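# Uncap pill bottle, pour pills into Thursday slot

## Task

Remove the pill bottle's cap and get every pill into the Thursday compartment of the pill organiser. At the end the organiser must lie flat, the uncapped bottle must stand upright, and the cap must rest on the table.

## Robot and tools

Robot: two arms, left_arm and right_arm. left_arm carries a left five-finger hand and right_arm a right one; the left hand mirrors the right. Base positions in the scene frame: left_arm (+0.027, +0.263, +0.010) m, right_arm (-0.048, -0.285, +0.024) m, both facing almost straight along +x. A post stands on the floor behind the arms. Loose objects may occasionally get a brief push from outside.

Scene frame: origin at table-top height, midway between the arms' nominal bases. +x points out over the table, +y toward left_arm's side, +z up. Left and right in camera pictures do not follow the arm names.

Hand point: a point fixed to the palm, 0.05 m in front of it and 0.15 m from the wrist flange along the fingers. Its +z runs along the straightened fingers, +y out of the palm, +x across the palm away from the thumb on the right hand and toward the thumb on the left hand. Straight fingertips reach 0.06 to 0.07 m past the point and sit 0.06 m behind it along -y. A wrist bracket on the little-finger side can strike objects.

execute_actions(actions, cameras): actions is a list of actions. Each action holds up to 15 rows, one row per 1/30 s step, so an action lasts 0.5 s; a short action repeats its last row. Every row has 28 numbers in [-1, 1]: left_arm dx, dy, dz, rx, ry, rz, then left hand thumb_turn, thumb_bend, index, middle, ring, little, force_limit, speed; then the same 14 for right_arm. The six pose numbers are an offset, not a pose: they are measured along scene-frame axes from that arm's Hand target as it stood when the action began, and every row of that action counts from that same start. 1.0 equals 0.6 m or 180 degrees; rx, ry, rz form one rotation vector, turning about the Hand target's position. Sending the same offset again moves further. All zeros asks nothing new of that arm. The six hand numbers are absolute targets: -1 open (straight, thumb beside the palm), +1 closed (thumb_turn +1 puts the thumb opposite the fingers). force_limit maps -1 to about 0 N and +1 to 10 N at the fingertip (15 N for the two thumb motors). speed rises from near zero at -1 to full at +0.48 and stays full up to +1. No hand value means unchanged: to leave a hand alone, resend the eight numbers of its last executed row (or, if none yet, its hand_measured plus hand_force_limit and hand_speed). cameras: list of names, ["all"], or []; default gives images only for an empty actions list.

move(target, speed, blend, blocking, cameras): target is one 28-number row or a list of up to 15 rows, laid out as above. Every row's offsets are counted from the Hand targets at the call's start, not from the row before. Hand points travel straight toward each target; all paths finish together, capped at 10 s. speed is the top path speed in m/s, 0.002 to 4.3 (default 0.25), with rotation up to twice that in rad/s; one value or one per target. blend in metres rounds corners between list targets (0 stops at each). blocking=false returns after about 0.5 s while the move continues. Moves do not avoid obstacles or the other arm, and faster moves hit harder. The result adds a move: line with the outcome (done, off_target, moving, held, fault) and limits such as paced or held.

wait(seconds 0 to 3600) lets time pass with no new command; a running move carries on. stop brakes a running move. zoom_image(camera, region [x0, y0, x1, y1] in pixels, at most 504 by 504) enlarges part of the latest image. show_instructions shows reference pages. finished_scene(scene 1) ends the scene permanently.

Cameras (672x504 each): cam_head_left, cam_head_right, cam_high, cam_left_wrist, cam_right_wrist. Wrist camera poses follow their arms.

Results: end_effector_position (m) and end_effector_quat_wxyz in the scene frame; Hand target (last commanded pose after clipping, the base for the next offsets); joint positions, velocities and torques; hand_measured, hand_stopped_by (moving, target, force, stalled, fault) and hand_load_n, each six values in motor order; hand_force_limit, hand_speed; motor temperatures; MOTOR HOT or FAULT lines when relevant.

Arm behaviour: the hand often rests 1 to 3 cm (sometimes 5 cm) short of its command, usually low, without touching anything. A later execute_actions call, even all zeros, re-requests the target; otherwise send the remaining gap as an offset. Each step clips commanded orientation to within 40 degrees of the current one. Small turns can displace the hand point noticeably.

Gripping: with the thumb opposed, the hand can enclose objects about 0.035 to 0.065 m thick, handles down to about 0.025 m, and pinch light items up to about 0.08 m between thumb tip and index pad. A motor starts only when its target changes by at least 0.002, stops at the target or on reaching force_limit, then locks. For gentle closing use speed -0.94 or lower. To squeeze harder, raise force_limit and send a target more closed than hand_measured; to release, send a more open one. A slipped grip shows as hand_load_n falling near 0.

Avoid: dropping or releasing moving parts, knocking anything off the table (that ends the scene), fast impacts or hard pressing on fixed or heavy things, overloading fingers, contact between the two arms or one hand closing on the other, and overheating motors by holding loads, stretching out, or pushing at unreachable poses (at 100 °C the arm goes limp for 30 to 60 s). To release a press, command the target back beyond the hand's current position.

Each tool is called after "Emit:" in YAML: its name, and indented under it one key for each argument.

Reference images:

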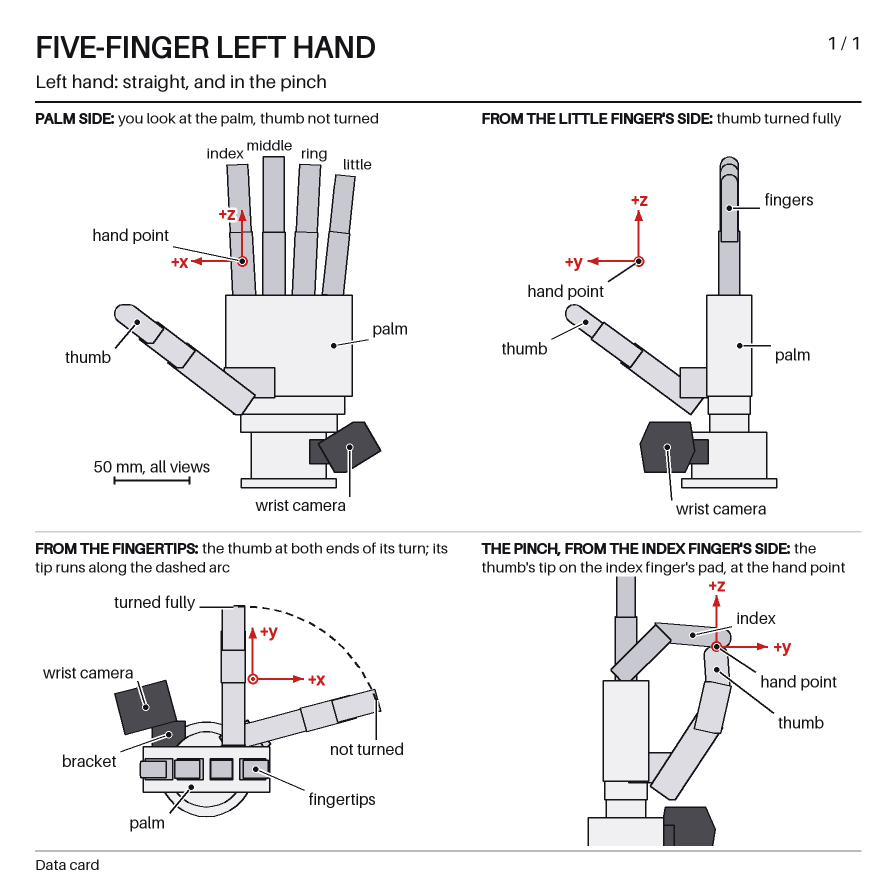

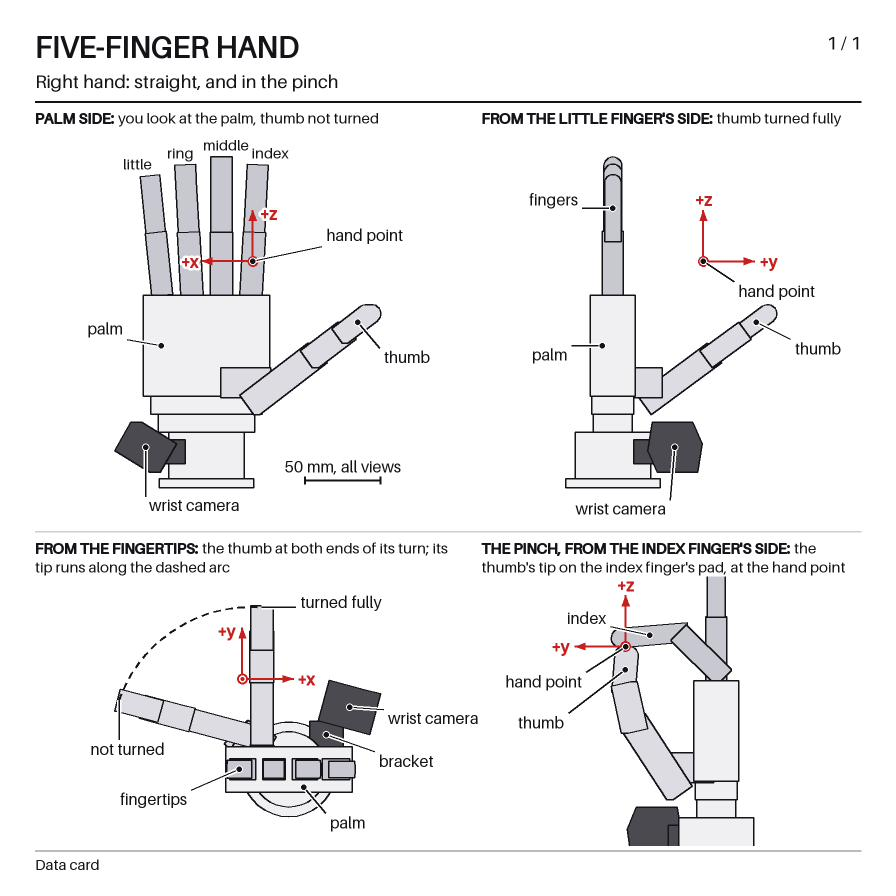

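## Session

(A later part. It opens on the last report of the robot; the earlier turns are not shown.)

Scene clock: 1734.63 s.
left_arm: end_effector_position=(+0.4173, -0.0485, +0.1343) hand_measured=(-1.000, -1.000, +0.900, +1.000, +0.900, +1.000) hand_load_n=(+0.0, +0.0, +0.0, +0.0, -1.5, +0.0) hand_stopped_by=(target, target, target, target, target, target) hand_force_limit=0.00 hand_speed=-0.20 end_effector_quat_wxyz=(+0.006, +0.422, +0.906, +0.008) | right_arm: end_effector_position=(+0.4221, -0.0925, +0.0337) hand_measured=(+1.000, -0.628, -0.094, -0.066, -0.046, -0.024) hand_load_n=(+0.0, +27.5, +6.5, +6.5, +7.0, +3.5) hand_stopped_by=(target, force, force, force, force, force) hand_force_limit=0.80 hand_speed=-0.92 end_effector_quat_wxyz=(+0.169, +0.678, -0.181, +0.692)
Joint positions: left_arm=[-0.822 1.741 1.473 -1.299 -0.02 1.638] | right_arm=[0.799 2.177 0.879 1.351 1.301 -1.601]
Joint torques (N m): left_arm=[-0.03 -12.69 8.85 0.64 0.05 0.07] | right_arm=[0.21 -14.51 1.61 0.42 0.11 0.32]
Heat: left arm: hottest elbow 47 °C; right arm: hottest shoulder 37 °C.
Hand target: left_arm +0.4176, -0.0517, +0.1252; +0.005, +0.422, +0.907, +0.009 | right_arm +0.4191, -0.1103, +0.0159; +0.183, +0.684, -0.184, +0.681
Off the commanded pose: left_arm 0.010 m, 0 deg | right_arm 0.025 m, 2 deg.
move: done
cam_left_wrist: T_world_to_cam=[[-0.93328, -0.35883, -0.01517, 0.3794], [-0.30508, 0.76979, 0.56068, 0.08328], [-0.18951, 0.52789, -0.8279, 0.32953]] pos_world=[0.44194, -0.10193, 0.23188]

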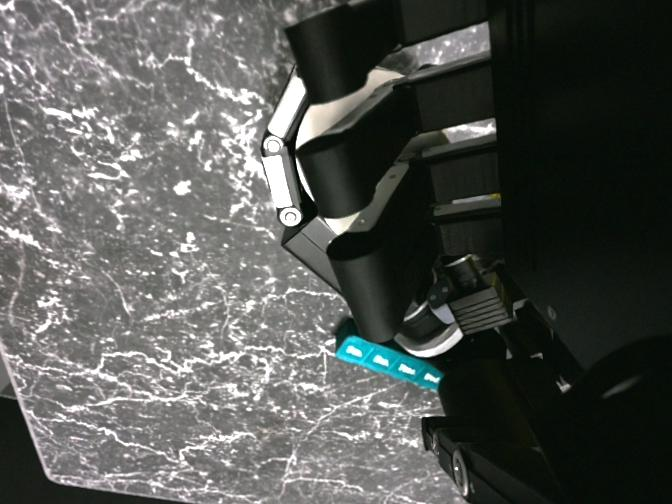

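Emit:
move:
  target:
    - [0,0,-0.14,0,0,0,-1,-1,0.9,1,0.9,1,0.0,-0.2,0,0,0,0,0,0,1,0.5,0.6,0.6,0.6,0.5,0.8,-0.92]
    - [-0.0242,-0.0017,-0.14,0,0,0.1111,-1,-1,0.9,1,0.9,1,0.0,-0.2,0,0,0,0,0,0,1,0.5,0.6,0.6,0.6,0.5,0.8,-0.92]
    - [-0.0443,-0.0105,-0.14,0,0,0.2222,-1,-1,0.9,1,0.9,1,0.0,-0.2,0,0,0,0,0,0,1,0.5,0.6,0.6,0.6,0.5,0.8,-0.92]
    - [-0.0593,-0.0262,-0.14,0,0,0.3333,-1,-1,0.9,1,0.9,1,0.0,-0.2,0,0,0,0,0,0,1,0.5,0.6,0.6,0.6,0.5,0.8,-0.92]
  speed: [0.05,0.1,0.1,0.1]
  blend: [0,0.003,0.003,0]
  cameras: ["cam_left_wrist","cam_right_wrist"]

Emit:
zoom_image:
  camera: "cam_left_wrist"
  region: [230, 0, 520, 350]

Scene clock: 1749.43 s.
left_arm: end_effector_position=(+0.3932, -0.0660, +0.1251) hand_measured=(-1.000, -1.000, +0.900, +1.000, +0.900, +1.000) hand_load_n=(+0.0, +0.0, -7.0, +0.0, -1.0, +0.0) hand_stopped_by=(target, target, target, target, target, target) hand_force_limit=0.00 hand_speed=-0.20 end_effector_quat_wxyz=(+0.058, -0.080, +0.995, -0.035) | right_arm: end_effector_position=(+0.4250, -0.0983, +0.0335) hand_measured=(+1.000, -0.628, -0.094, -0.066, -0.046, -0.024) hand_load_n=(+0.0, +28.0, +5.0, +6.5, +8.0, +5.0) hand_stopped_by=(target, force, force, force, force, force) hand_force_limit=0.80 hand_speed=-0.92 end_effector_quat_wxyz=(+0.164, +0.675, -0.195, +0.693)
Joint positions: left_arm=[-0.787 1.75 1.479 -1.171 -0.041 0.644] | right_arm=[0.785 2.171 0.878 1.342 1.303 -1.569]
Joint torques (N m): left_arm=[0.15 -4.66 6.06 1.22 1.03 -0.12] | right_arm=[1.2 -14.21 1.74 0.36 -0.03 0.09]
Heat: left arm: hottest elbow 46 °C; right arm: hottest shoulder 37 °C.
Hand target: left_arm +0.3819, -0.0675, +0.0410; +0.000, -0.088, +0.996, +0.011 | right_arm +0.4192, -0.1103, +0.0160; +0.183, +0.684, -0.184, +0.682
Off the commanded pose: left_arm 0.085 m, 8 deg | right_arm 0.022 m, 3 deg.
move: off_target (left_arm)
cam_left_wrist: T_world_to_cam=[[-0.17428, -0.98376, 0.04297, 0.00357], [-0.878, 0.17501, 0.44551, 0.29495], [-0.4458, 0.03991, -0.89424, 0.40336]] pos_world=[0.43941, -0.06421, 0.22915]
cam_right_wrist: T_world_to_cam=[[-0.52823, -0.82711, 0.19199, 0.13281], [-0.51558, 0.13278, -0.84649, 0.25571], [0.67465, -0.54613, -0.49658, -0.20651]] pos_world=[0.34132, -0.03689, 0.08841]

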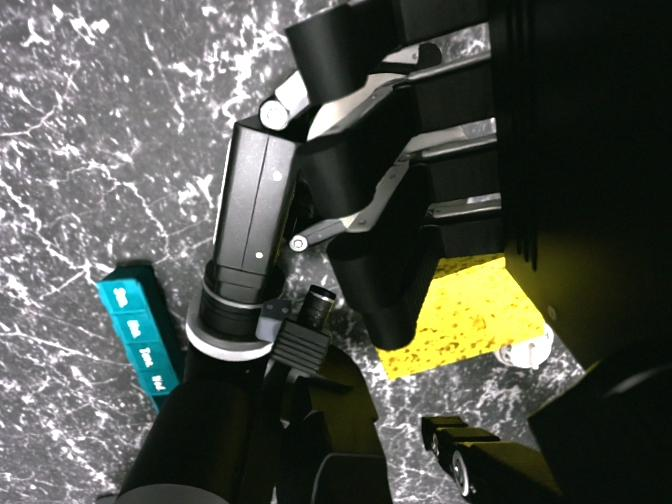

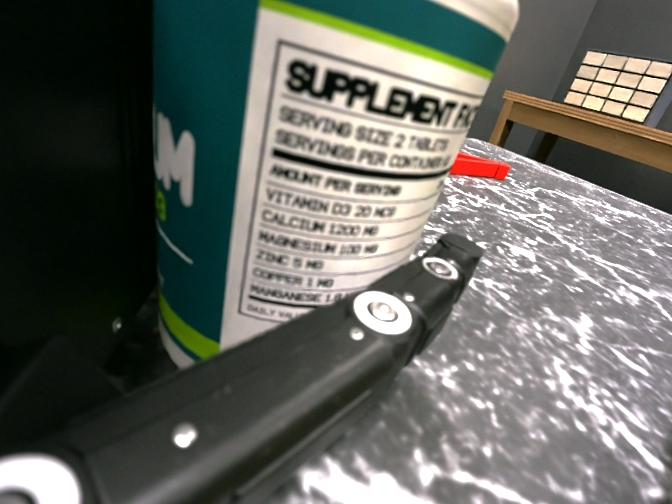

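Scaled by 1.440 from the camera's image (finer frame: 960x720).

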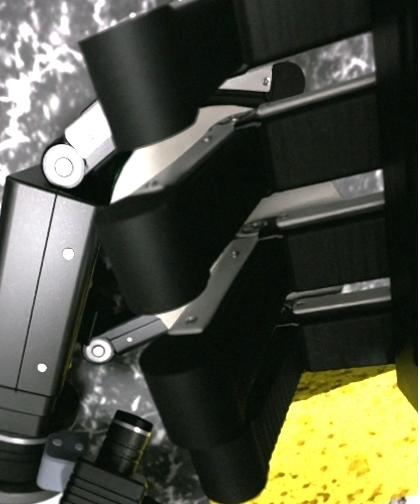

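Emit:
move:
  target:
    - [-0.0095,-0.023,0,0,0,0.1111,-1,-1,0.9,1,0.9,1,0.0,-0.2,0,0,0,0,0,0,1,0.5,0.6,0.6,0.6,0.5,0.8,-0.92]
    - [-0.012,-0.0435,0,0,0,0.2222,-1,-1,0.9,1,0.9,1,0.0,-0.2,0,0,0,0,0,0,1,0.5,0.6,0.6,0.6,0.5,0.8,-0.92]
    - [-0.0075,-0.0635,0,0,0,0.3333,-1,-1,0.9,1,0.9,1,0.0,-0.2,0,0,0,0,0,0,1,0.5,0.6,0.6,0.6,0.5,0.8,-0.92]
  speed: 0.1
  blend: [0.003,0.003,0]
  cameras: ["cam_left_wrist","cam_right_wrist"]

Emit:
zoom_image:
  camera: "cam_left_wrist"
  region: [230, 0, 520, 350]

Scene clock: 1761.63 s.
left_arm: end_effector_position=(+0.3965, -0.1155, +0.1268) hand_measured=(-1.000, -1.000, +0.900, +1.000, +0.900, +1.000) hand_load_n=(+0.0, +0.0, +0.0, +0.0, -6.5, +0.0) hand_stopped_by=(target, target, target, target, target, target) hand_force_limit=0.00 hand_speed=-0.20 end_effector_quat_wxyz=(+0.025, -0.565, +0.822, -0.068) | right_arm: end_effector_position=(+0.4250, -0.0984, +0.0334) hand_measured=(+1.000, -0.628, -0.094, -0.066, -0.046, -0.024) hand_load_n=(-0.5, +28.0, +5.0, +6.5, +8.0, +5.5) hand_stopped_by=(target, force, force, force, force, force) hand_force_limit=0.80 hand_speed=-0.92 end_effector_quat_wxyz=(+0.169, +0.678, -0.188, +0.691)
Joint positions: left_arm=[-0.726 1.775 1.516 -1.167 -0.014 -0.342] | right_arm=[0.785 2.171 0.877 1.334 1.298 -1.579]
Joint torques (N m): left_arm=[0.5 -6.59 3.7 0.7 0.83 -0.08] | right_arm=[1.32 -14.21 1.85 0.79 0.18 0.17]
Heat: left arm: hottest elbow 46 °C; right arm: hottest shoulder 36 °C.
Hand target: left_arm +0.3774, -0.1056, +0.0411; -0.005, -0.574, +0.819, +0.009 | right_arm +0.4192, -0.1103, +0.0160; +0.183, +0.685, -0.184, +0.681
Off the commanded pose: left_arm 0.088 m, 10 deg | right_arm 0.022 m, 2 deg.
move: off_target (left_arm)
cam_left_wrist: T_world_to_cam=[[0.75728, -0.63593, 0.1487, -0.38726], [-0.60061, -0.58871, 0.541, 0.09547], [-0.2565, -0.499, -0.82777, 0.26265]] pos_world=[0.41798, -0.059, 0.22335]
cam_right_wrist: T_world_to_cam=[[-0.5222, -0.82624, 0.21126, 0.12961], [-0.52593, 0.11699, -0.84244, 0.25838], [0.67135, -0.55103, -0.49564, -0.20575]] pos_world=[0.3417, -0.03651, 0.08831]

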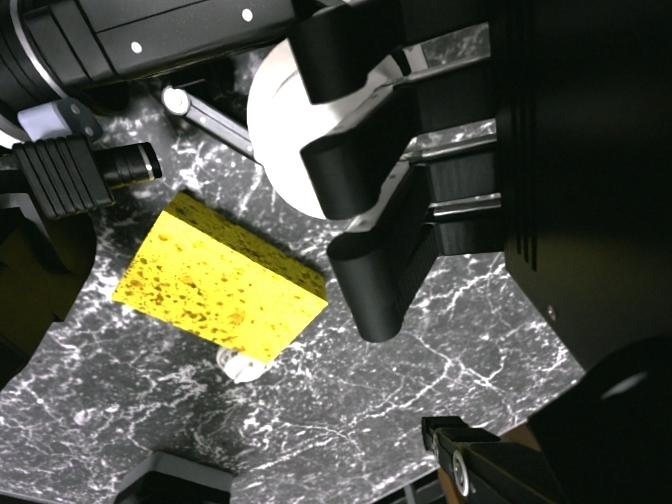

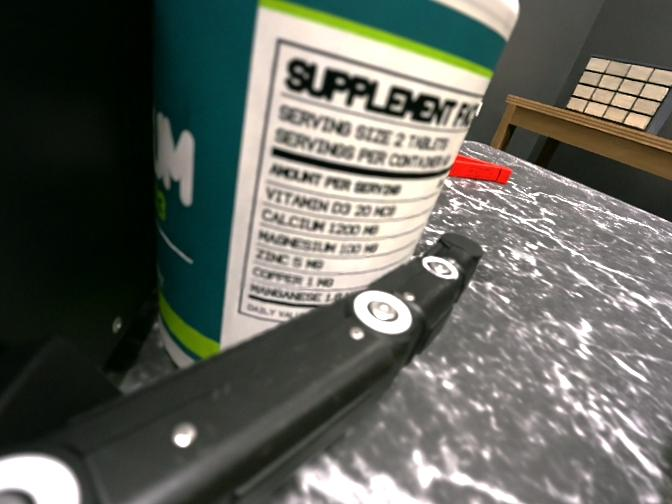

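Scaled by 1.440 from the camera's image (finer frame: 960x720).

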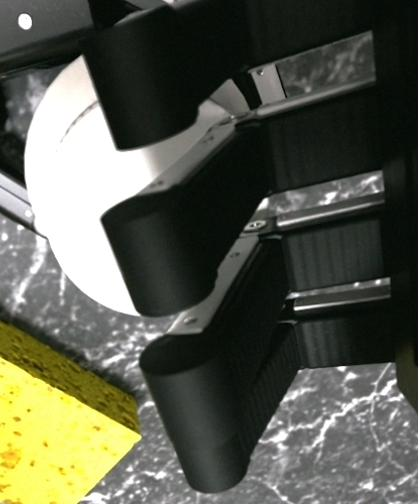

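Emit:
move:
  target:
    - [0,0,0.2667,0,0,0,-1,-1,0.9,1,0.9,1,0.0,-0.2,0,0,0,0,0,0,1,0.5,0.6,0.6,0.6,0.5,0.8,-0.92]
    - [0.1087,0.1093,0.2667,0,0,-0.6667,-1,-1,0.9,1,0.9,1,0.0,-0.2,0,0,0,0,0,0,1,0.5,0.6,0.6,0.6,0.5,0.8,-0.92]
    - [0.0753,0.081,0.2667,0,0,-0.6667,-1,-1,0.9,1,0.9,1,0.0,-0.2,0,0,0,0,0,0,1,0.5,0.6,0.6,0.6,0.5,0.8,-0.92]
    - [0.0753,0.081,0.14,0,0,-0.6667,-1,-1,0.9,1,0.9,1,0.0,-0.2,0,0,0,0,0,0,1,0.5,0.6,0.6,0.6,0.5,0.8,-0.92]
  speed: [0.2,0.4,0.2,0.1]
  blend: [0.01,0.01,0,0]
  cameras: ["cam_left_wrist"]

Scene clock: 1775.73 s.
left_arm: end_effector_position=(+0.4229, -0.0517, +0.1347) hand_measured=(-1.000, -1.000, +0.900, +1.000, +0.900, +1.000) hand_load_n=(+0.0, +0.0, +0.0, +0.0, -1.5, +0.0) hand_stopped_by=(target, target, target, target, target, target) hand_force_limit=0.00 hand_speed=-0.20 end_effector_quat_wxyz=(+0.006, +0.415, +0.910, +0.010) | right_arm: end_effector_position=(+0.4247, -0.0989, +0.0339) hand_measured=(+1.000, -0.628, -0.096, -0.066, -0.046, -0.024) hand_load_n=(+0.0, +27.0, +7.0, +7.0, +6.5, +3.0) hand_stopped_by=(target, force, force, force, force, force) hand_force_limit=0.80 hand_speed=-0.92 end_effector_quat_wxyz=(+0.173, +0.679, -0.185, +0.690)
Joint positions: left_arm=[-0.819 1.759 1.498 -1.306 -0.024 1.624] | right_arm=[0.785 2.171 0.877 1.334 1.299 -1.589]
Joint torques (N m): left_arm=[-0.09 -12.86 8.87 0.65 0.2 0.2] | right_arm=[1.26 -14.27 1.87 0.9 0.14 0.24]
Heat: left arm: hottest elbow 45 °C; right arm: hottest shoulder 36 °C.
Hand target: left_arm +0.4225, -0.0570, +0.1252; +0.005, +0.422, +0.907, +0.009 | right_arm +0.4191, -0.1103, +0.0160; +0.183, +0.685, -0.184, +0.681
Off the commanded pose: left_arm 0.011 m, 1 deg | right_arm 0.022 m, 2 deg.
move: off_target (left_arm)
cam_left_wrist: T_world_to_cam=[[-0.92735, -0.3737, -0.01916, 0.38072], [-0.3192, 0.7633, 0.56168, 0.09266], [-0.19528, 0.52699, -0.82713, 0.33482]] pos_world=[0.44802, -0.1049, 0.23219]

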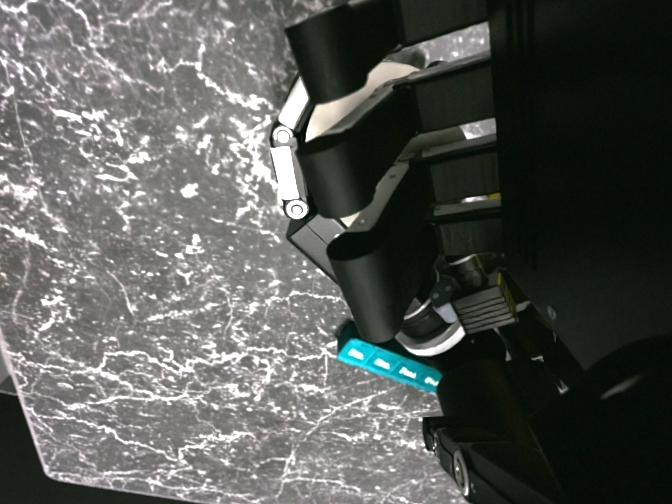

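Emit:
move:
  target:
    - [0,0,-0.14,0,0,0,-1,-1,0.9,1,0.9,1,0.0,-0.2,0,0,0,0,0,0,1,0.5,0.6,0.6,0.6,0.5,0.8,-0.92]
    - [-0.0242,-0.0017,-0.14,0,0,0.1111,-1,-1,0.9,1,0.9,1,0.0,-0.2,0,0,0,0,0,0,1,0.5,0.6,0.6,0.6,0.5,0.8,-0.92]
    - [-0.0443,-0.0105,-0.14,0,0,0.2222,-1,-1,0.9,1,0.9,1,0.0,-0.2,0,0,0,0,0,0,1,0.5,0.6,0.6,0.6,0.5,0.8,-0.92]
    - [-0.0593,-0.0262,-0.14,0,0,0.3333,-1,-1,0.9,1,0.9,1,0.0,-0.2,0,0,0,0,0,0,1,0.5,0.6,0.6,0.6,0.5,0.8,-0.92]
    - [-0.0715,-0.045,-0.14,0,0,0.4444,-1,-1,0.9,1,0.9,1,0.0,-0.2,0,0,0,0,0,0,1,0.5,0.6,0.6,0.6,0.5,0.8,-0.92]
  speed: [0.08,0.15,0.15,0.15,0.15]
  blend: [0,0.003,0.003,0.003,0]

Scene clock: 1793.50 s.
left_arm: end_effector_position=(+0.3926, -0.0858, +0.1246) hand_measured=(-1.000, -1.000, +0.900, +1.000, +0.900, +1.000) hand_load_n=(+0.0, +0.0, -3.5, +0.0, -3.5, +0.0) hand_stopped_by=(target, target, target, target, target, target) hand_force_limit=0.00 hand_speed=-0.20 end_effector_quat_wxyz=(+0.049, -0.250, +0.966, -0.047) | right_arm: end_effector_position=(+0.4259, -0.1017, +0.0333) hand_measured=(+1.000, -0.628, -0.096, -0.066, -0.046, -0.024) hand_load_n=(+0.0, +27.5, +5.0, +6.5, +8.0, +5.0) hand_stopped_by=(target, force, force, force, force, force) hand_force_limit=0.80 hand_speed=-0.92 end_effector_quat_wxyz=(+0.170, +0.676, -0.193, +0.690)
Joint positions: left_arm=[-0.769 1.781 1.524 -1.182 -0.032 0.315] | right_arm=[0.779 2.17 0.877 1.331 1.301 -1.571]
Joint torques (N m): left_arm=[0.21 -5.42 5.68 0.92 0.94 -0.11] | right_arm=[1.79 -14.1 1.85 0.83 0.02 0.11]
Heat: left arm: hottest elbow 45 °C; right arm: hottest shoulder 36 °C.
Hand target: left_arm +0.3796, -0.0841, +0.0411; -0.002, -0.259, +0.966, +0.010 | right_arm +0.4192, -0.1104, +0.0160; +0.183, +0.684, -0.184, +0.681
Off the commanded pose: left_arm 0.085 m, 9 deg | right_arm 0.021 m, 2 deg.
move: off_target (left_arm)

Emit:
move:
  target:
    - [0,0,0.2667,0,0,0,-1,-1,0.9,1,0.9,1,0.0,-0.2,0,0,0,0,0,0,1,0.5,0.6,0.6,0.6,0.5,0.8,-0.92]
    - [0.105,0.0735,0.2667,0,0,-0.4444,-1,-1,0.9,1,0.9,1,0.0,-0.2,0,0,0,0,0,0,1,0.5,0.6,0.6,0.6,0.5,0.8,-0.92]
    - [0.0725,0.042,0.2667,0,0,-0.4444,-1,-1,0.9,1,0.9,1,0.0,-0.2,0,0,0,0,0,0,1,0.5,0.6,0.6,0.6,0.5,0.8,-0.92]
    - [0.0725,0.042,0.14,0,0,-0.4444,-1,-1,0.9,1,0.9,1,0.0,-0.2,0,0,0,0,0,0,1,0.5,0.6,0.6,0.6,0.5,0.8,-0.92]
  speed: [0.2,0.4,0.2,0.1]
  blend: [0.01,0.01,0,0]

Emit:
move:
  target:
    - [0,0,-0.14,0,0,0,-1,-1,0.9,1,0.9,1,0.0,-0.2,0,0,0,0,0,0,1,0.5,0.6,0.6,0.6,0.5,0.8,-0.92]
    - [-0.0242,-0.0017,-0.14,0,0,0.1111,-1,-1,0.9,1,0.9,1,0.0,-0.2,0,0,0,0,0,0,1,0.5,0.6,0.6,0.6,0.5,0.8,-0.92]
    - [-0.0443,-0.0105,-0.14,0,0,0.2222,-1,-1,0.9,1,0.9,1,0.0,-0.2,0,0,0,0,0,0,1,0.5,0.6,0.6,0.6,0.5,0.8,-0.92]
    - [-0.0593,-0.0262,-0.14,0,0,0.3333,-1,-1,0.9,1,0.9,1,0.0,-0.2,0,0,0,0,0,0,1,0.5,0.6,0.6,0.6,0.5,0.8,-0.92]
    - [-0.0715,-0.045,-0.14,0,0,0.4444,-1,-1,0.9,1,0.9,1,0.0,-0.2,0,0,0,0,0,0,1,0.5,0.6,0.6,0.6,0.5,0.8,-0.92]
  speed: [0.08,0.15,0.15,0.15,0.15]
  blend: [0,0.003,0.003,0.003,0]

Scene clock: 1807.00 s.
left_arm: end_effector_position=(+0.4239, -0.0531, +0.1346) hand_measured=(-1.000, -1.000, +0.900, +1.000, +0.900, +1.000) hand_load_n=(+0.0, +0.0, +0.0, +0.0, -1.0, +0.0) hand_stopped_by=(target, target, target, target, target, target) hand_force_limit=0.00 hand_speed=-0.20 end_effector_quat_wxyz=(+0.006, +0.414, +0.910, +0.010) | right_arm: end_effector_position=(+0.4257, -0.1021, +0.0340) hand_measured=(+1.000, -0.628, -0.096, -0.066, -0.046, -0.024) hand_load_n=(+0.0, +27.0, +7.0, +6.5, +6.5, +3.0) hand_stopped_by=(target, force, force, force, force, force) hand_force_limit=0.80 hand_speed=-0.92 end_effector_quat_wxyz=(+0.174, +0.678, -0.188, +0.689)
Joint positions: left_arm=[-0.82 1.763 1.504 -1.308 -0.024 1.623] | right_arm=[0.779 2.17 0.876 1.331 1.3 -1.584]
Joint torques (N m): left_arm=[-0.32 -13.45 8.88 0.62 0.2 0.2] | right_arm=[1.73 -13.74 1.85 0.96 0.1 0.2]
Heat: left arm: hottest elbow 45 °C; right arm: hottest shoulder 36 °C.
Hand target: left_arm +0.4231, -0.0588, +0.1251; +0.005, +0.422, +0.907, +0.009 | right_arm +0.4192, -0.1104, +0.0160; +0.183, +0.684, -0.184, +0.681
Off the commanded pose: left_arm 0.011 m, 1 deg | right_arm 0.021 m, 2 deg.
move: off_target (left_arm)

Scene clock: 1813.83 s.
left_arm: end_effector_position=(+0.3929, -0.0871, +0.1247) hand_measured=(-1.000, -1.000, +0.900, +1.000, +0.900, +1.000) hand_load_n=(+0.0, +0.0, -4.0, +0.0, -3.0, +0.5) hand_stopped_by=(target, target, target, target, target, target) hand_force_limit=0.00 hand_speed=-0.20 end_effector_quat_wxyz=(+0.048, -0.250, +0.966, -0.047) | right_arm: end_effector_position=(+0.4261, -0.1037, +0.0333) hand_measured=(+1.000, -0.628, -0.096, -0.066, -0.046, -0.024) hand_load_n=(+0.0, +28.0, +5.0, +6.5, +8.0, +5.0) hand_stopped_by=(target, force, force, force, force, force) hand_force_limit=0.80 hand_speed=-0.92 end_effector_quat_wxyz=(+0.172, +0.676, -0.194, +0.689)
Joint positions: left_arm=[-0.77 1.785 1.529 -1.185 -0.031 0.314] | right_arm=[0.775 2.17 0.876 1.331 1.303 -1.572]
Joint torques (N m): left_arm=[0.21 -5.48 5.72 0.98 0.93 -0.11] | right_arm=[2.08 -14.1 1.92 0.85 -0.03 0.11]
Heat: left arm: hottest elbow 44 °C; right arm: hottest shoulder 36 °C.
Hand target: left_arm +0.3803, -0.0858, +0.0411; -0.002, -0.259, +0.966, +0.010 | right_arm +0.4192, -0.1103, +0.0160; +0.183, +0.684, -0.184, +0.681
Off the commanded pose: left_arm 0.085 m, 9 deg | right_arm 0.020 m, 2 deg.
move: off_target (left_arm)

Emit:
move:
  target:
    - [0,0,0.4,0,0,0,-1,-1,0.9,1,0.9,1,0.0,-0.2,0,0,0,0,0,0,1,0.5,0.6,0.6,0.6,0.5,0.8,-0.92]
    - [0.03,-0.04,0.45,-0.2742,-0.1583,0,1,-0.68,-0.4,-0.42,-1,-1,-0.5,-0.4,0,0,0,0,0,0,1,0.5,0.6,0.6,0.6,0.5,0.8,-0.92]
  speed: 0.25

Emit:
move:
  target:
    - [0.0,-0.01,-0.2,0,0,0.2222,1,-0.68,-0.4,-0.42,-1,-1,-0.5,-0.4,0,0,0,0,0,0,1,0.5,0.6,0.6,0.6,0.5,0.8,-0.92]
  speed: 0.2
  cameras: ["cam_left_wrist","cam_head_left"]

Emit:
zoom_image:
  camera: "cam_left_wrist"
  region: [100, 90, 350, 340]

Scene clock: 1833.33 s.
left_arm: end_effector_position=(+0.3926, -0.1134, +0.3016) hand_measured=(+1.000, -0.680, -0.400, -0.420, -1.000, -1.000) hand_load_n=(+0.0, +0.0, +0.0, +0.0, +0.0, +0.0) hand_stopped_by=(target, target, target, target, target, target) hand_force_limit=-0.50 hand_speed=-0.40 end_effector_quat_wxyz=(+0.113, -0.226, +0.862, -0.440) | right_arm: end_effector_position=(+0.4259, -0.1041, +0.0340) hand_measured=(+1.000, -0.628, -0.096, -0.066, -0.046, -0.024) hand_load_n=(+0.0, +27.0, +7.0, +6.5, +6.0, +2.5) hand_stopped_by=(target, force, force, force, force, force) hand_force_limit=0.80 hand_speed=-0.92 end_effector_quat_wxyz=(+0.176, +0.677, -0.190, +0.688)
Joint positions: left_arm=[-0.668 1.285 1.251 -0.635 0.331 0.247] | right_arm=[0.775 2.17 0.876 1.331 1.303 -1.585]
Joint torques (N m): left_arm=[1.85 -10.52 11.14 1.89 0.47 0.06] | right_arm=[2.08 -14.04 1.92 0.96 -0.02 0.21]
Heat: left arm: hottest elbow 44 °C; right arm: hottest shoulder 36 °C.
Hand target: left_arm +0.3984, -0.1098, +0.3110; +0.121, -0.230, +0.853, -0.452 | right_arm +0.4192, -0.1103, +0.0160; +0.183, +0.684, -0.184, +0.681
Off the commanded pose: left_arm 0.012 m, 2 deg | right_arm 0.020 m, 2 deg.
move: off_target (left_arm); target 2's new numbers were sent with left_arm's hand 0.012 m and 2 deg from that target

Scene clock: 1835.97 s.
left_arm: end_effector_position=(+0.3999, -0.1067, +0.1889) hand_measured=(+1.000, -0.680, -0.400, -0.420, -1.000, -1.000) hand_load_n=(-0.5, +0.0, +0.0, +0.0, +0.0, +0.0) hand_stopped_by=(target, target, target, target, target, target) hand_force_limit=-0.50 hand_speed=-0.40 end_effector_quat_wxyz=(+0.270, -0.510, +0.726, -0.373) | right_arm: end_effector_position=(+0.4259, -0.1041, +0.0340) hand_measured=(+1.000, -0.628, -0.096, -0.066, -0.046, -0.024) hand_load_n=(+0.0, +27.5, +7.0, +7.0, +6.5, +2.5) hand_stopped_by=(target, force, force, force, force, force) hand_force_limit=0.80 hand_speed=-0.92 end_effector_quat_wxyz=(+0.176, +0.677, -0.190, +0.688)
Joint positions: left_arm=[-0.864 1.294 0.956 -0.341 -0.414 -0.299] | right_arm=[0.775 2.17 0.876 1.331 1.303 -1.585]
Joint torques (N m): left_arm=[-0.85 -8.76 10.82 1.83 -0.24 0.05] | right_arm=[2.08 -13.98 1.92 0.96 -0.02 0.21]
Heat: left arm: hottest elbow 44 °C; right arm: hottest shoulder 36 °C.
Hand target: left_arm +0.3983, -0.1158, +0.1911; +0.269, -0.508, +0.723, -0.383 | right_arm +0.4192, -0.1103, +0.0160; +0.183, +0.684, -0.184, +0.681
Off the commanded pose: left_arm 0.010 m, 1 deg | right_arm 0.020 m, 2 deg.
move: done
cam_left_wrist: T_world_to_cam=[[0.39662, -0.49656, 0.77209, -0.35208], [-0.84043, -0.53475, 0.08781, 0.25637], [0.36927, -0.68372, -0.62942, 0.01192]] pos_world=[0.3507, -0.02959, 0.25683]
Images, in order (width x height): cam_head_left 672x504, cam_left_wrist 672x504.

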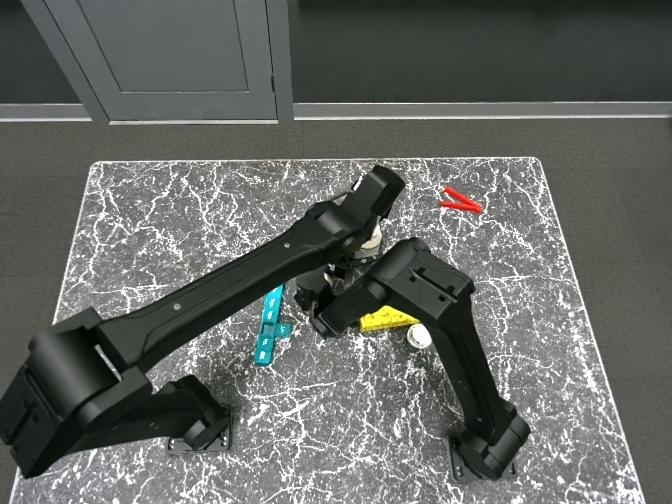

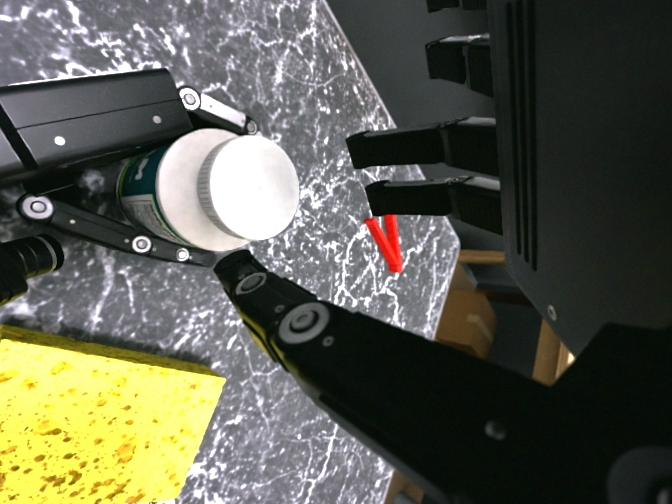

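Scaled by 2.016 from the camera's image (finer frame: 960x720).

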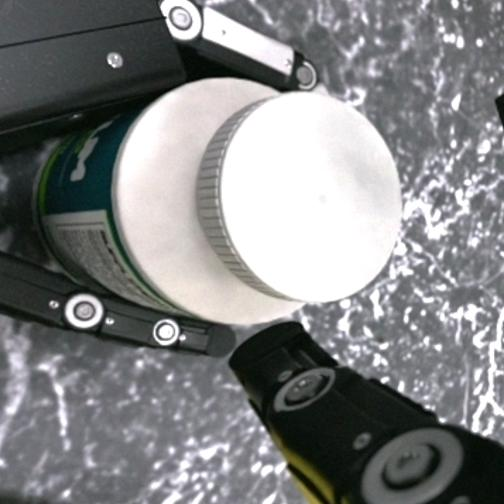

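Emit:
move:
  target:
    - [0.026,-0.04,0,0,0,0,1,-0.68,-0.4,-0.42,-1,-1,-0.5,-0.4,0,0,0,0,0,0,1,0.5,0.6,0.6,0.6,0.5,0.8,-0.92]
    - [0.026,0.027,0,0,0,0,1,-0.68,-0.4,-0.42,-1,-1,-0.5,-0.4,0,0,0,0,0,0,1,0.5,0.6,0.6,0.6,0.5,0.8,-0.92]
    - [0.026,0.027,-0.09,0,0,0,1,-0.68,-0.4,-0.42,-1,-1,-0.5,-0.4,0,0,0,0,0,0,1,0.5,0.6,0.6,0.6,0.5,0.8,-0.92]
  speed: 0.1
  cameras: ["cam_left_wrist"]

Emit:
zoom_image:
  camera: "cam_left_wrist"
  region: [200, 90, 450, 340]

Scene clock: 1844.10 s.
left_arm: end_effector_position=(+0.4066, -0.1008, +0.1351) hand_measured=(+1.000, -0.680, -0.400, -0.420, -1.000, -1.000) hand_load_n=(+0.0, +0.0, +0.0, +0.0, +0.0, +0.0) hand_stopped_by=(target, target, target, target, target, target) hand_force_limit=-0.50 hand_speed=-0.40 end_effector_quat_wxyz=(+0.265, -0.507, +0.728, -0.378) | right_arm: end_effector_position=(+0.4259, -0.1041, +0.0340) hand_measured=(+1.000, -0.628, -0.096, -0.066, -0.046, -0.024) hand_load_n=(+0.0, +27.0, +7.0, +7.0, +6.0, +3.0) hand_stopped_by=(target, force, force, force, force, force) hand_force_limit=0.80 hand_speed=-0.92 end_effector_quat_wxyz=(+0.176, +0.677, -0.190, +0.688)
Joint positions: left_arm=[-0.835 1.355 0.855 -0.165 -0.378 -0.279] | right_arm=[0.775 2.17 0.876 1.331 1.303 -1.585]
Joint torques (N m): left_arm=[1.61 -9.05 10.18 1.87 0.09 0.22] | right_arm=[2.02 -13.98 1.92 0.95 -0.02 0.21]
Heat: left arm: hottest elbow 44 °C; right arm: hottest shoulder 36 °C.
Hand target: left_arm +0.4139, -0.0995, +0.1371; +0.269, -0.508, +0.723, -0.383 | right_arm +0.4192, -0.1103, +0.0160; +0.183, +0.684, -0.184, +0.681
Off the commanded pose: left_arm 0.008 m, 1 deg | right_arm 0.020 m, 2 deg.
move: done
cam_left_wrist: T_world_to_cam=[[0.39283, -0.49344, 0.77602, -0.30896], [-0.84587, -0.52497, 0.09439, 0.27217], [0.36081, -0.69349, -0.62361, -0.01882]] pos_world=[0.35838, -0.02262, 0.20234]

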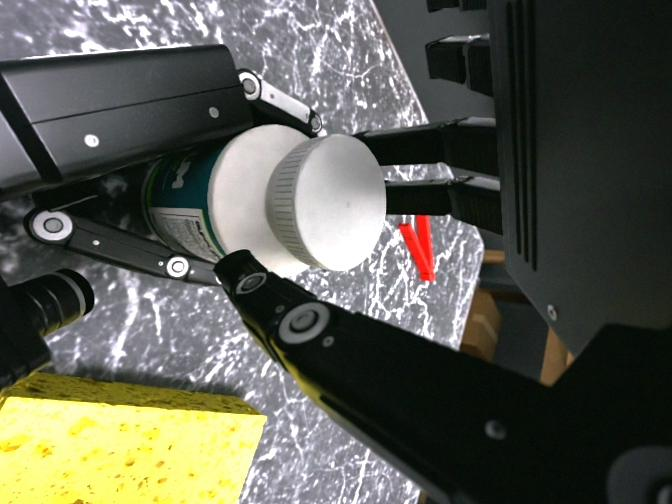

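Scaled by 2.016 from the camera's image (finer frame: 960x720).

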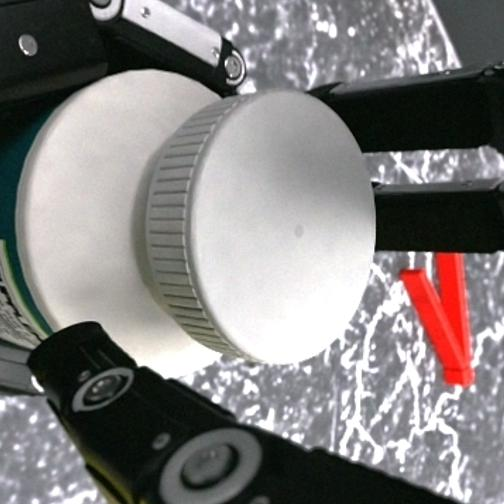

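Emit:
move:
  target: [0,0,0,0,0,0,1,0.1,0.1,0.1,-1,-1,0.6,-0.92,0,0,0,0,0,0,1,0.5,0.6,0.6,0.6,0.5,0.8,-0.92]

Emit:
move:
  target:
    - [0.002,0.0072,0,0,0,-0.1111,1,0.1,0.1,0.1,-1,-1,0.6,-0.92,0,0,0,0,0,0,1,0.5,0.6,0.6,0.6,0.5,0.8,-0.92]
  speed: 0.12
  cameras: ["cam_left_wrist"]

Emit:
zoom_image:
  camera: "cam_left_wrist"
  region: [200, 90, 450, 340]

Scene clock: 1850.20 s.
left_arm: end_effector_position=(+0.4107, -0.1019, +0.1356) hand_measured=(+1.000, -0.480, -0.096, -0.138, -1.000, -1.000) hand_load_n=(+0.0, +11.5, +9.5, +9.0, +0.0, +0.0) hand_stopped_by=(target, force, force, force, target, target) hand_force_limit=0.60 hand_speed=-0.92 end_effector_quat_wxyz=(+0.267, -0.509, +0.724, -0.383) | right_arm: end_effector_position=(+0.4249, -0.1038, +0.0348) hand_measured=(+1.000, -0.628, -0.096, -0.066, -0.046, -0.024) hand_load_n=(+0.5, +26.0, +9.5, +7.0, +3.0, +0.0) hand_stopped_by=(target, force, force, force, force, force) hand_force_limit=0.80 hand_speed=-0.92 end_effector_quat_wxyz=(+0.180, +0.678, -0.188, +0.688)
Joint positions: left_arm=[-0.831 1.361 0.855 -0.146 -0.378 -0.279] | right_arm=[0.777 2.169 0.876 1.331 1.306 -1.593]
Joint torques (N m): left_arm=[1.14 -9.58 10.19 1.24 0.1 0.22] | right_arm=[1.9 -13.86 1.92 1.02 -0.18 0.28]
Heat: left arm: hottest elbow 44 °C; right arm: hottest shoulder 36 °C.
Hand target: left_arm +0.4139, -0.0995, +0.1370; +0.268, -0.508, +0.723, -0.383 | right_arm +0.4192, -0.1103, +0.0160; +0.183, +0.684, -0.184, +0.681
Off the commanded pose: left_arm 0.004 m, 0 deg | right_arm 0.021 m, 1 deg.
move: done

Scene clock: 1852.37 s.
left_arm: end_effector_position=(+0.4036, -0.1028, +0.1344) hand_measured=(+1.000, -0.480, -0.096, -0.138, -1.000, -1.000) hand_load_n=(+5.0, +8.5, +2.0, +10.5, -0.5, +0.0) hand_stopped_by=(target, force, force, force, target, target) hand_force_limit=0.60 hand_speed=-0.92 end_effector_quat_wxyz=(+0.185, -0.378, +0.804, -0.420) | right_arm: end_effector_position=(+0.4252, -0.1036, +0.0347) hand_measured=(+1.000, -0.628, -0.096, -0.066, -0.046, -0.024) hand_load_n=(+0.0, +26.0, +8.5, +7.0, +4.5, +0.5) hand_stopped_by=(target, force, force, force, force, force) hand_force_limit=0.80 hand_speed=-0.92 end_effector_quat_wxyz=(+0.178, +0.678, -0.188, +0.688)
Joint positions: left_arm=[-0.722 1.355 0.844 -0.105 0.01 -0.019] | right_arm=[0.777 2.169 0.876 1.331 1.305 -1.591]
Joint torques (N m): left_arm=[2.43 -9.47 10 1.95 0.18 0.38] | right_arm=[1.9 -13.92 1.92 1.01 -0.11 0.26]
Heat: left arm: hottest elbow 44 °C; right arm: hottest shoulder 37 °C.
Hand target: left_arm +0.4151, -0.0953, +0.1372; +0.198, -0.374, +0.801, -0.424 | right_arm +0.4192, -0.1103, +0.0160; +0.183, +0.684, -0.184, +0.681
Off the commanded pose: left_arm 0.014 m, 2 deg | right_arm 0.021 m, 1 deg.
move: off_target (left_arm)
cam_left_wrist: T_world_to_cam=[[0.21475, -0.58713, 0.78049, -0.24669], [-0.97264, -0.20106, 0.11637, 0.35016], [0.0886, -0.78413, -0.61424, 0.07987]] pos_world=[0.38648, -0.0118, 0.20085]

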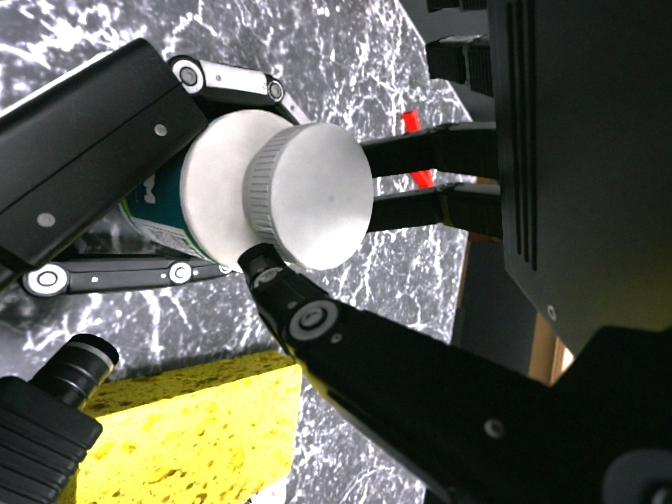

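Scaled by 2.016 from the camera's image (finer frame: 960x720).

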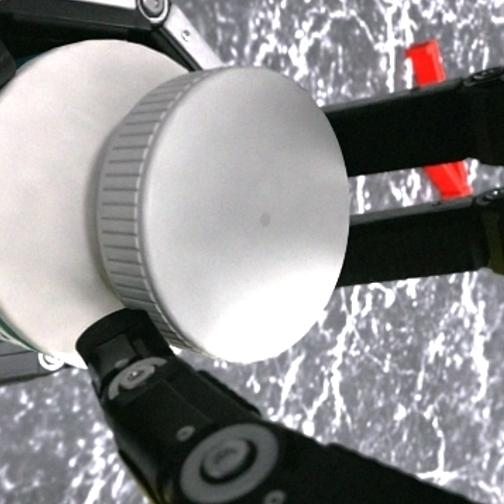

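Emit:
move:
  target:
    - [0,0,0,0,0,0,1,-0.68,-0.4,-0.42,-1,-1,-0.5,-0.4,0,0,0,0,0,0,1,0.5,0.6,0.6,0.6,0.5,0.8,-0.92]
    - [0,0,0.32,0,0,0,1,-0.68,-0.4,-0.42,-1,-1,-0.5,-0.4,0,0,0,0,0,0,1,0.5,0.6,0.6,0.6,0.5,0.8,-0.92]
    - [0,0.05,0.32,0.2036,0.2426,0,-1,-1,0.9,1,0.9,1,0.0,-0.2,0,0,0,0,0,0,1,0.5,0.6,0.6,0.6,0.5,0.8,-0.92]
  speed: 0.25

Scene clock: 1884.80 s.
left_arm: end_effector_position=(+0.4042, -0.0673, +0.3100) hand_measured=(-1.000, -1.000, +0.900, +1.000, +0.900, +1.000) hand_load_n=(+0.0, +0.0, +0.0, +0.0, +0.0, +0.0) hand_stopped_by=(target, target, target, target, target, target) hand_force_limit=0.00 hand_speed=-0.20 end_effector_quat_wxyz=(+0.021, -0.423, +0.904, -0.055) | right_arm: end_effector_position=(+0.4250, -0.1031, +0.0345) hand_measured=(+1.000, -0.628, -0.096, -0.066, -0.046, -0.024) hand_load_n=(+0.0, +26.0, +8.5, +7.0, +4.5, +1.0) hand_stopped_by=(target, force, force, force, force, force) hand_force_limit=0.80 hand_speed=-0.92 end_effector_quat_wxyz=(+0.178, +0.679, -0.186, +0.688)
Joint positions: left_arm=[-0.674 1.753 1.97 -1.67 0.013 0.039] | right_arm=[0.778 2.169 0.875 1.331 1.302 -1.592]
Joint torques (N m): left_arm=[1.85 -14.45 14.13 -0.24 0.11 0.2] | right_arm=[1.85 -13.86 2.06 1.03 0.01 0.26]
Heat: left arm: hottest elbow 45 °C; right arm: hottest shoulder 37 °C.
Hand target: left_arm +0.4152, -0.0654, +0.3289; -0.004, -0.423, +0.906, +0.010 | right_arm +0.4191, -0.1103, +0.0160; +0.183, +0.684, -0.184, +0.681
Off the commanded pose: left_arm 0.022 m, 8 deg | right_arm 0.021 m, 1 deg.
joint sent to its limit (left arm) — joint 4 (wrist pitch), lower limit. The joint targets are off in orientation, not in position.
move: off_target (left_arm); target 3's new numbers were sent with left_arm's hand 0.022 m and 8 deg from that target

Emit:
move:
  target:
    - [0.05,0.03,-0.215,0,0,-0.5,-1,-1,0.9,1,0.9,1,0.0,-0.2,0,0,0,0,0,0,1,0.5,0.6,0.6,0.6,0.5,0.8,-0.92]
    - [0.0155,0.004,-0.215,0,0,-0.5,-1,-1,0.9,1,0.9,1,0.0,-0.2,0,0,0,0,0,0,1,0.5,0.6,0.6,0.6,0.5,0.8,-0.92]
    - [0.0155,0.004,-0.34,0,0,-0.5,-1,-1,0.9,1,0.9,1,0.0,-0.2,0,0,0,0,0,0,1,0.5,0.6,0.6,0.6,0.5,0.8,-0.92]
  speed: [0.3,0.2,0.1]
  cameras: ["cam_left_wrist"]

Emit:
zoom_image:
  camera: "cam_left_wrist"
  region: [230, 0, 520, 350]

Scene clock: 1906.27 s.
left_arm: end_effector_position=(+0.4250, -0.0586, +0.1336) hand_measured=(-1.000, -1.000, +0.900, +1.000, +0.900, +1.000) hand_load_n=(+0.0, +0.0, -1.0, +0.0, +0.5, +0.0) hand_stopped_by=(target, target, target, target, target, target) hand_force_limit=0.00 hand_speed=-0.20 end_effector_quat_wxyz=(+0.004, +0.341, +0.940, +0.009) | right_arm: end_effector_position=(+0.4248, -0.1033, +0.0343) hand_measured=(+1.000, -0.628, -0.096, -0.066, -0.046, -0.024) hand_load_n=(+0.0, +26.5, +8.0, +7.0, +5.0, +1.5) hand_stopped_by=(target, force, force, force, force, force) hand_force_limit=0.80 hand_speed=-0.92 end_effector_quat_wxyz=(+0.178, +0.679, -0.186, +0.688)
Joint positions: left_arm=[-0.814 1.803 1.558 -1.327 -0.02 1.471] | right_arm=[0.778 2.169 0.874 1.331 1.302 -1.591]
Joint torques (N m): left_arm=[-0.15 -13.68 8.92 0.59 0.03 0.06] | right_arm=[1.85 -14.1 2.11 1.03 0.01 0.26]
Heat: left arm: hottest elbow 46 °C; right arm: hottest shoulder 37 °C.
Hand target: left_arm +0.4245, -0.0629, +0.1251; +0.004, +0.341, +0.940, +0.010 | right_arm +0.4191, -0.1103, +0.0160; +0.183, +0.684, -0.184, +0.681
Off the commanded pose: left_arm 0.010 m, 0 deg | right_arm 0.020 m, 1 deg.
move: done
cam_left_wrist: T_world_to_cam=[[-0.85674, -0.51556, -0.01419, 0.34112], [-0.43312, 0.70427, 0.56251, 0.14404], [-0.28001, 0.48807, -0.82667, 0.37169]] pos_world=[0.45871, -0.10699, 0.23108]

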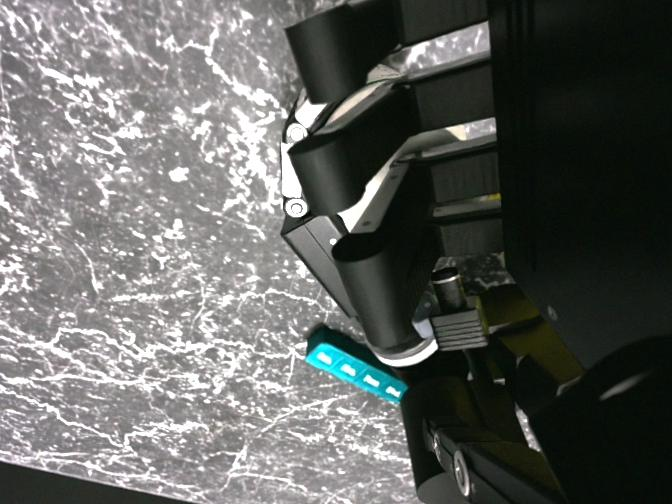

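Scaled by 1.440 from the camera's image (finer frame: 960x720).

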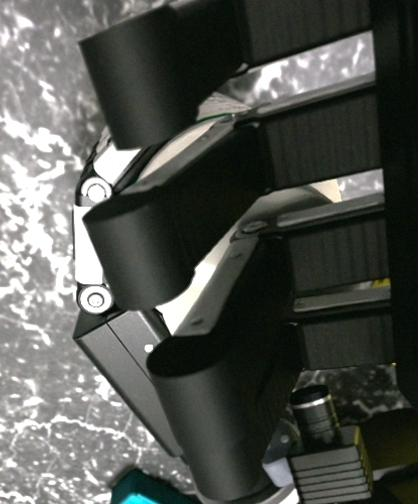

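Emit:
move:
  target:
    - [-0.0133,-0.005,0.04,0,0,0,-1,-1,0.9,1,0.9,1,0.0,-0.2,0,0,0,0,0,0,1,0.5,0.6,0.6,0.6,0.5,0.8,-0.92]
    - [-0.0133,-0.005,0.0,0,0,0,-1,-1,0.9,1,0.9,1,0.0,-0.2,0,0,0,0,0,0,1,0.5,0.6,0.6,0.6,0.5,0.8,-0.92]
    - [-0.0133,-0.005,-0.2,0.0383,0.04,0,-1,-1,0.9,1,0.9,1,0.0,-0.2,0,0,0,0,0,0,1,0.5,0.6,0.6,0.6,0.5,0.8,-0.92]
  speed: [0.05,0.05,0.06]
  cameras: ["cam_left_wrist"]

Emit:
zoom_image:
  camera: "cam_left_wrist"
  region: [230, 0, 520, 350]

Scene clock: 1915.93 s.
left_arm: end_effector_position=(+0.4247, -0.0599, +0.1255) hand_measured=(-1.000, -1.000, +0.900, +1.000, +0.900, +1.000) hand_load_n=(+0.0, +0.0, -7.5, +0.0, +0.0, +0.0) hand_stopped_by=(target, target, target, target, target, target) hand_force_limit=0.00 hand_speed=-0.20 end_effector_quat_wxyz=(+0.004, +0.331, +0.944, +0.015) | right_arm: end_effector_position=(+0.4253, -0.1027, +0.0334) hand_measured=(+1.000, -0.628, -0.096, -0.066, -0.046, -0.024) hand_load_n=(+0.0, +28.0, +4.5, +6.0, +8.5, +5.5) hand_stopped_by=(target, force, force, force, force, force) hand_force_limit=0.80 hand_speed=-0.92 end_effector_quat_wxyz=(+0.174, +0.678, -0.187, +0.689)
Joint positions: left_arm=[-0.819 1.817 1.553 -1.312 -0.03 1.444] | right_arm=[0.778 2.17 0.874 1.331 1.299 -1.583]
Joint torques (N m): left_arm=[-0.85 -2.37 3.88 2.37 0.73 0.2] | right_arm=[1.85 -13.98 2.11 0.96 0.14 0.19]
Motor temperatures (°C): left_arm=[28 33 46 28 31 31] | right_arm=[28 37 32 32 30 28]
Heat: left arm: hottest elbow 46 °C; right arm: hottest shoulder 37 °C.
Hand target: left_arm +0.4164, -0.0659, +0.0050; -0.075, +0.341, +0.936, +0.045 | right_arm +0.4191, -0.1103, +0.0159; +0.183, +0.685, -0.184, +0.681
Off the commanded pose: left_arm 0.121 m, 10 deg | right_arm 0.020 m, 2 deg.
move: off_target (left_arm)
cam_left_wrist: T_world_to_cam=[[-0.84503, -0.53419, -0.02373, 0.33521], [-0.45152, 0.68907, 0.56684, 0.15573], [-0.28645, 0.48972, -0.82348, 0.36798]] pos_world=[0.45898, -0.10845, 0.22271]

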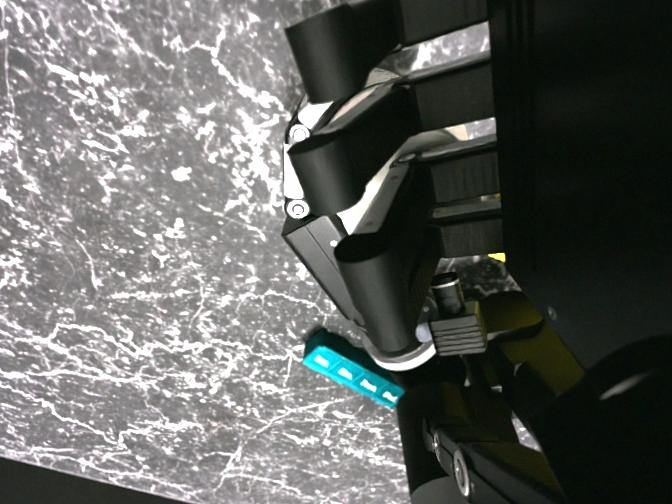

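Scaled by 1.440 from the camera's image (finer frame: 960x720).

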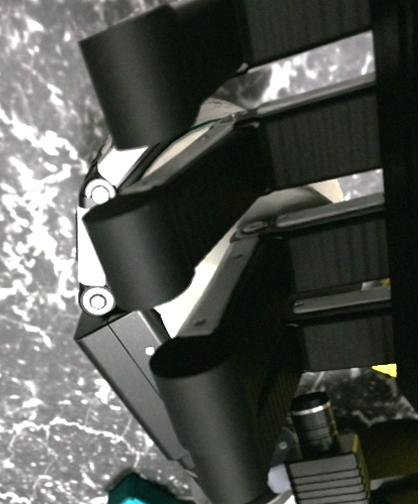

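Emit:
move:
  target:
    - [-0.0233,-0.006,0,0.014,-0.0133,0.1111,-1,-1,0.9,1,0.9,1,0.0,-0.2,0,0,0,0,0,0,1,0.5,0.6,0.6,0.6,0.5,0.8,-0.92]
    - [-0.0405,-0.0172,0,0.0279,-0.0267,0.2222,-1,-1,0.9,1,0.9,1,0.0,-0.2,0,0,0,0,0,0,1,0.5,0.6,0.6,0.6,0.5,0.8,-0.92]
    - [-0.053,-0.0335,0,0.0419,-0.04,0.3333,-1,-1,0.9,1,0.9,1,0.0,-0.2,0,0,0,0,0,0,1,0.5,0.6,0.6,0.6,0.5,0.8,-0.92]
    - [-0.057,-0.043,0,0.0489,-0.0467,0.3889,-1,-1,0.9,1,0.9,1,0.0,-0.2,0,0,0,0,0,0,1,0.5,0.6,0.6,0.6,0.5,0.8,-0.92]
  speed: 0.12
  blend: [0.003,0.003,0.003,0]
  cameras: ["cam_left_wrist","cam_right_wrist"]

Emit:
zoom_image:
  camera: "cam_left_wrist"
  region: [230, 0, 520, 350]

Scene clock: 1927.30 s.
left_arm: end_effector_position=(+0.3967, -0.0916, +0.1243) hand_measured=(-1.000, -1.000, +0.900, +1.000, +0.900, +1.000) hand_load_n=(+0.0, +0.0, -7.0, +0.0, +0.5, +0.0) hand_stopped_by=(target, target, target, target, target, target) hand_force_limit=0.00 hand_speed=-0.20 end_effector_quat_wxyz=(+0.013, -0.252, +0.967, +0.008) | right_arm: end_effector_position=(+0.4252, -0.1029, +0.0327) hand_measured=(+1.000, -0.628, -0.096, -0.066, -0.046, -0.024) hand_load_n=(-0.5, +28.5, +4.0, +6.0, +9.0, +6.5) hand_stopped_by=(target, force, force, force, force, force) hand_force_limit=0.80 hand_speed=-0.92 end_effector_quat_wxyz=(+0.171, +0.677, -0.192, +0.689)
Joint positions: left_arm=[-0.771 1.894 1.669 -1.344 -0.031 0.307] | right_arm=[0.778 2.17 0.874 1.331 1.301 -1.572]
Joint torques (N m): left_arm=[0.03 -3.31 3.75 1.54 0.88 -0.25] | right_arm=[1.85 -14.04 2.09 0.84 0.05 0.11]
Heat: left arm: hottest elbow 45 °C; right arm: hottest shoulder 37 °C.
Hand target: left_arm +0.3822, -0.0917, +0.0050; -0.047, -0.267, +0.959, +0.084 | right_arm +0.4191, -0.1104, +0.0159; +0.183, +0.685, -0.184, +0.681
Off the commanded pose: left_arm 0.120 m, 11 deg | right_arm 0.019 m, 2 deg.
move: off_target (left_arm)
cam_left_wrist: T_world_to_cam=[[0.17748, -0.98404, -0.01256, -0.1537], [-0.82955, -0.15646, 0.53607, 0.24198], [-0.52948, -0.08473, -0.84408, 0.4208]] pos_world=[0.45082, -0.07773, 0.22354]
cam_right_wrist: T_world_to_cam=[[-0.53067, -0.82153, 0.2085, 0.13036], [-0.5245, 0.12506, -0.84218, 0.25855], [0.6658, -0.55627, -0.49726, -0.20684]] pos_world=[0.3425, -0.0403, 0.08771]

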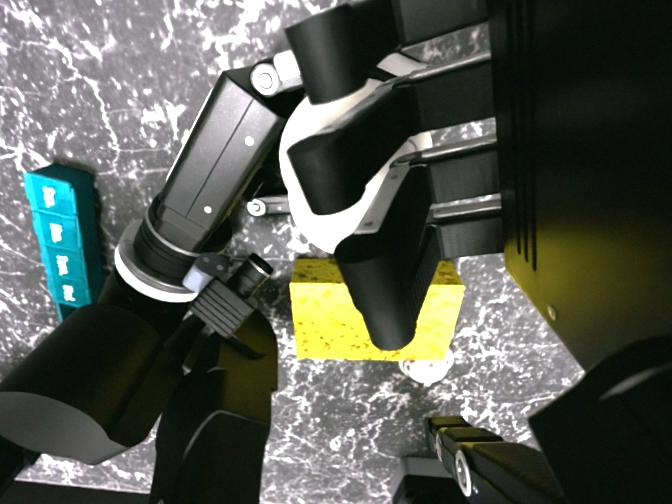

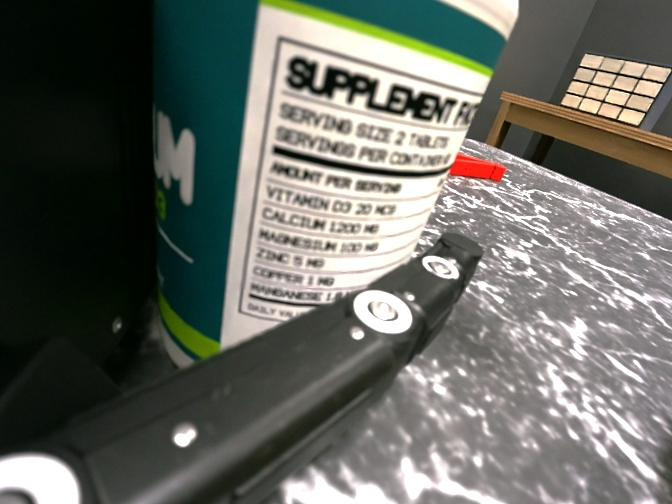

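Scaled by 1.440 from the camera's image (finer frame: 960x720).

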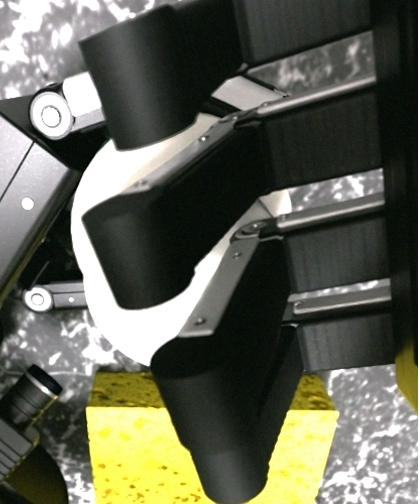

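Emit:
zoom_image:
  camera: "cam_left_wrist"
  region: [270, 80, 370, 260]

Scaled by 2.800 from the camera's image (finer frame: 960x720).

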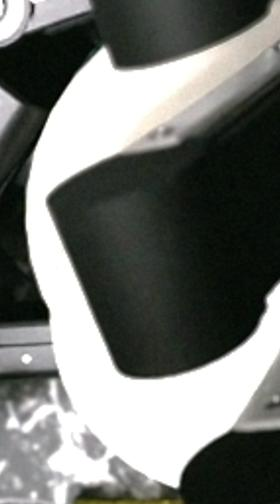

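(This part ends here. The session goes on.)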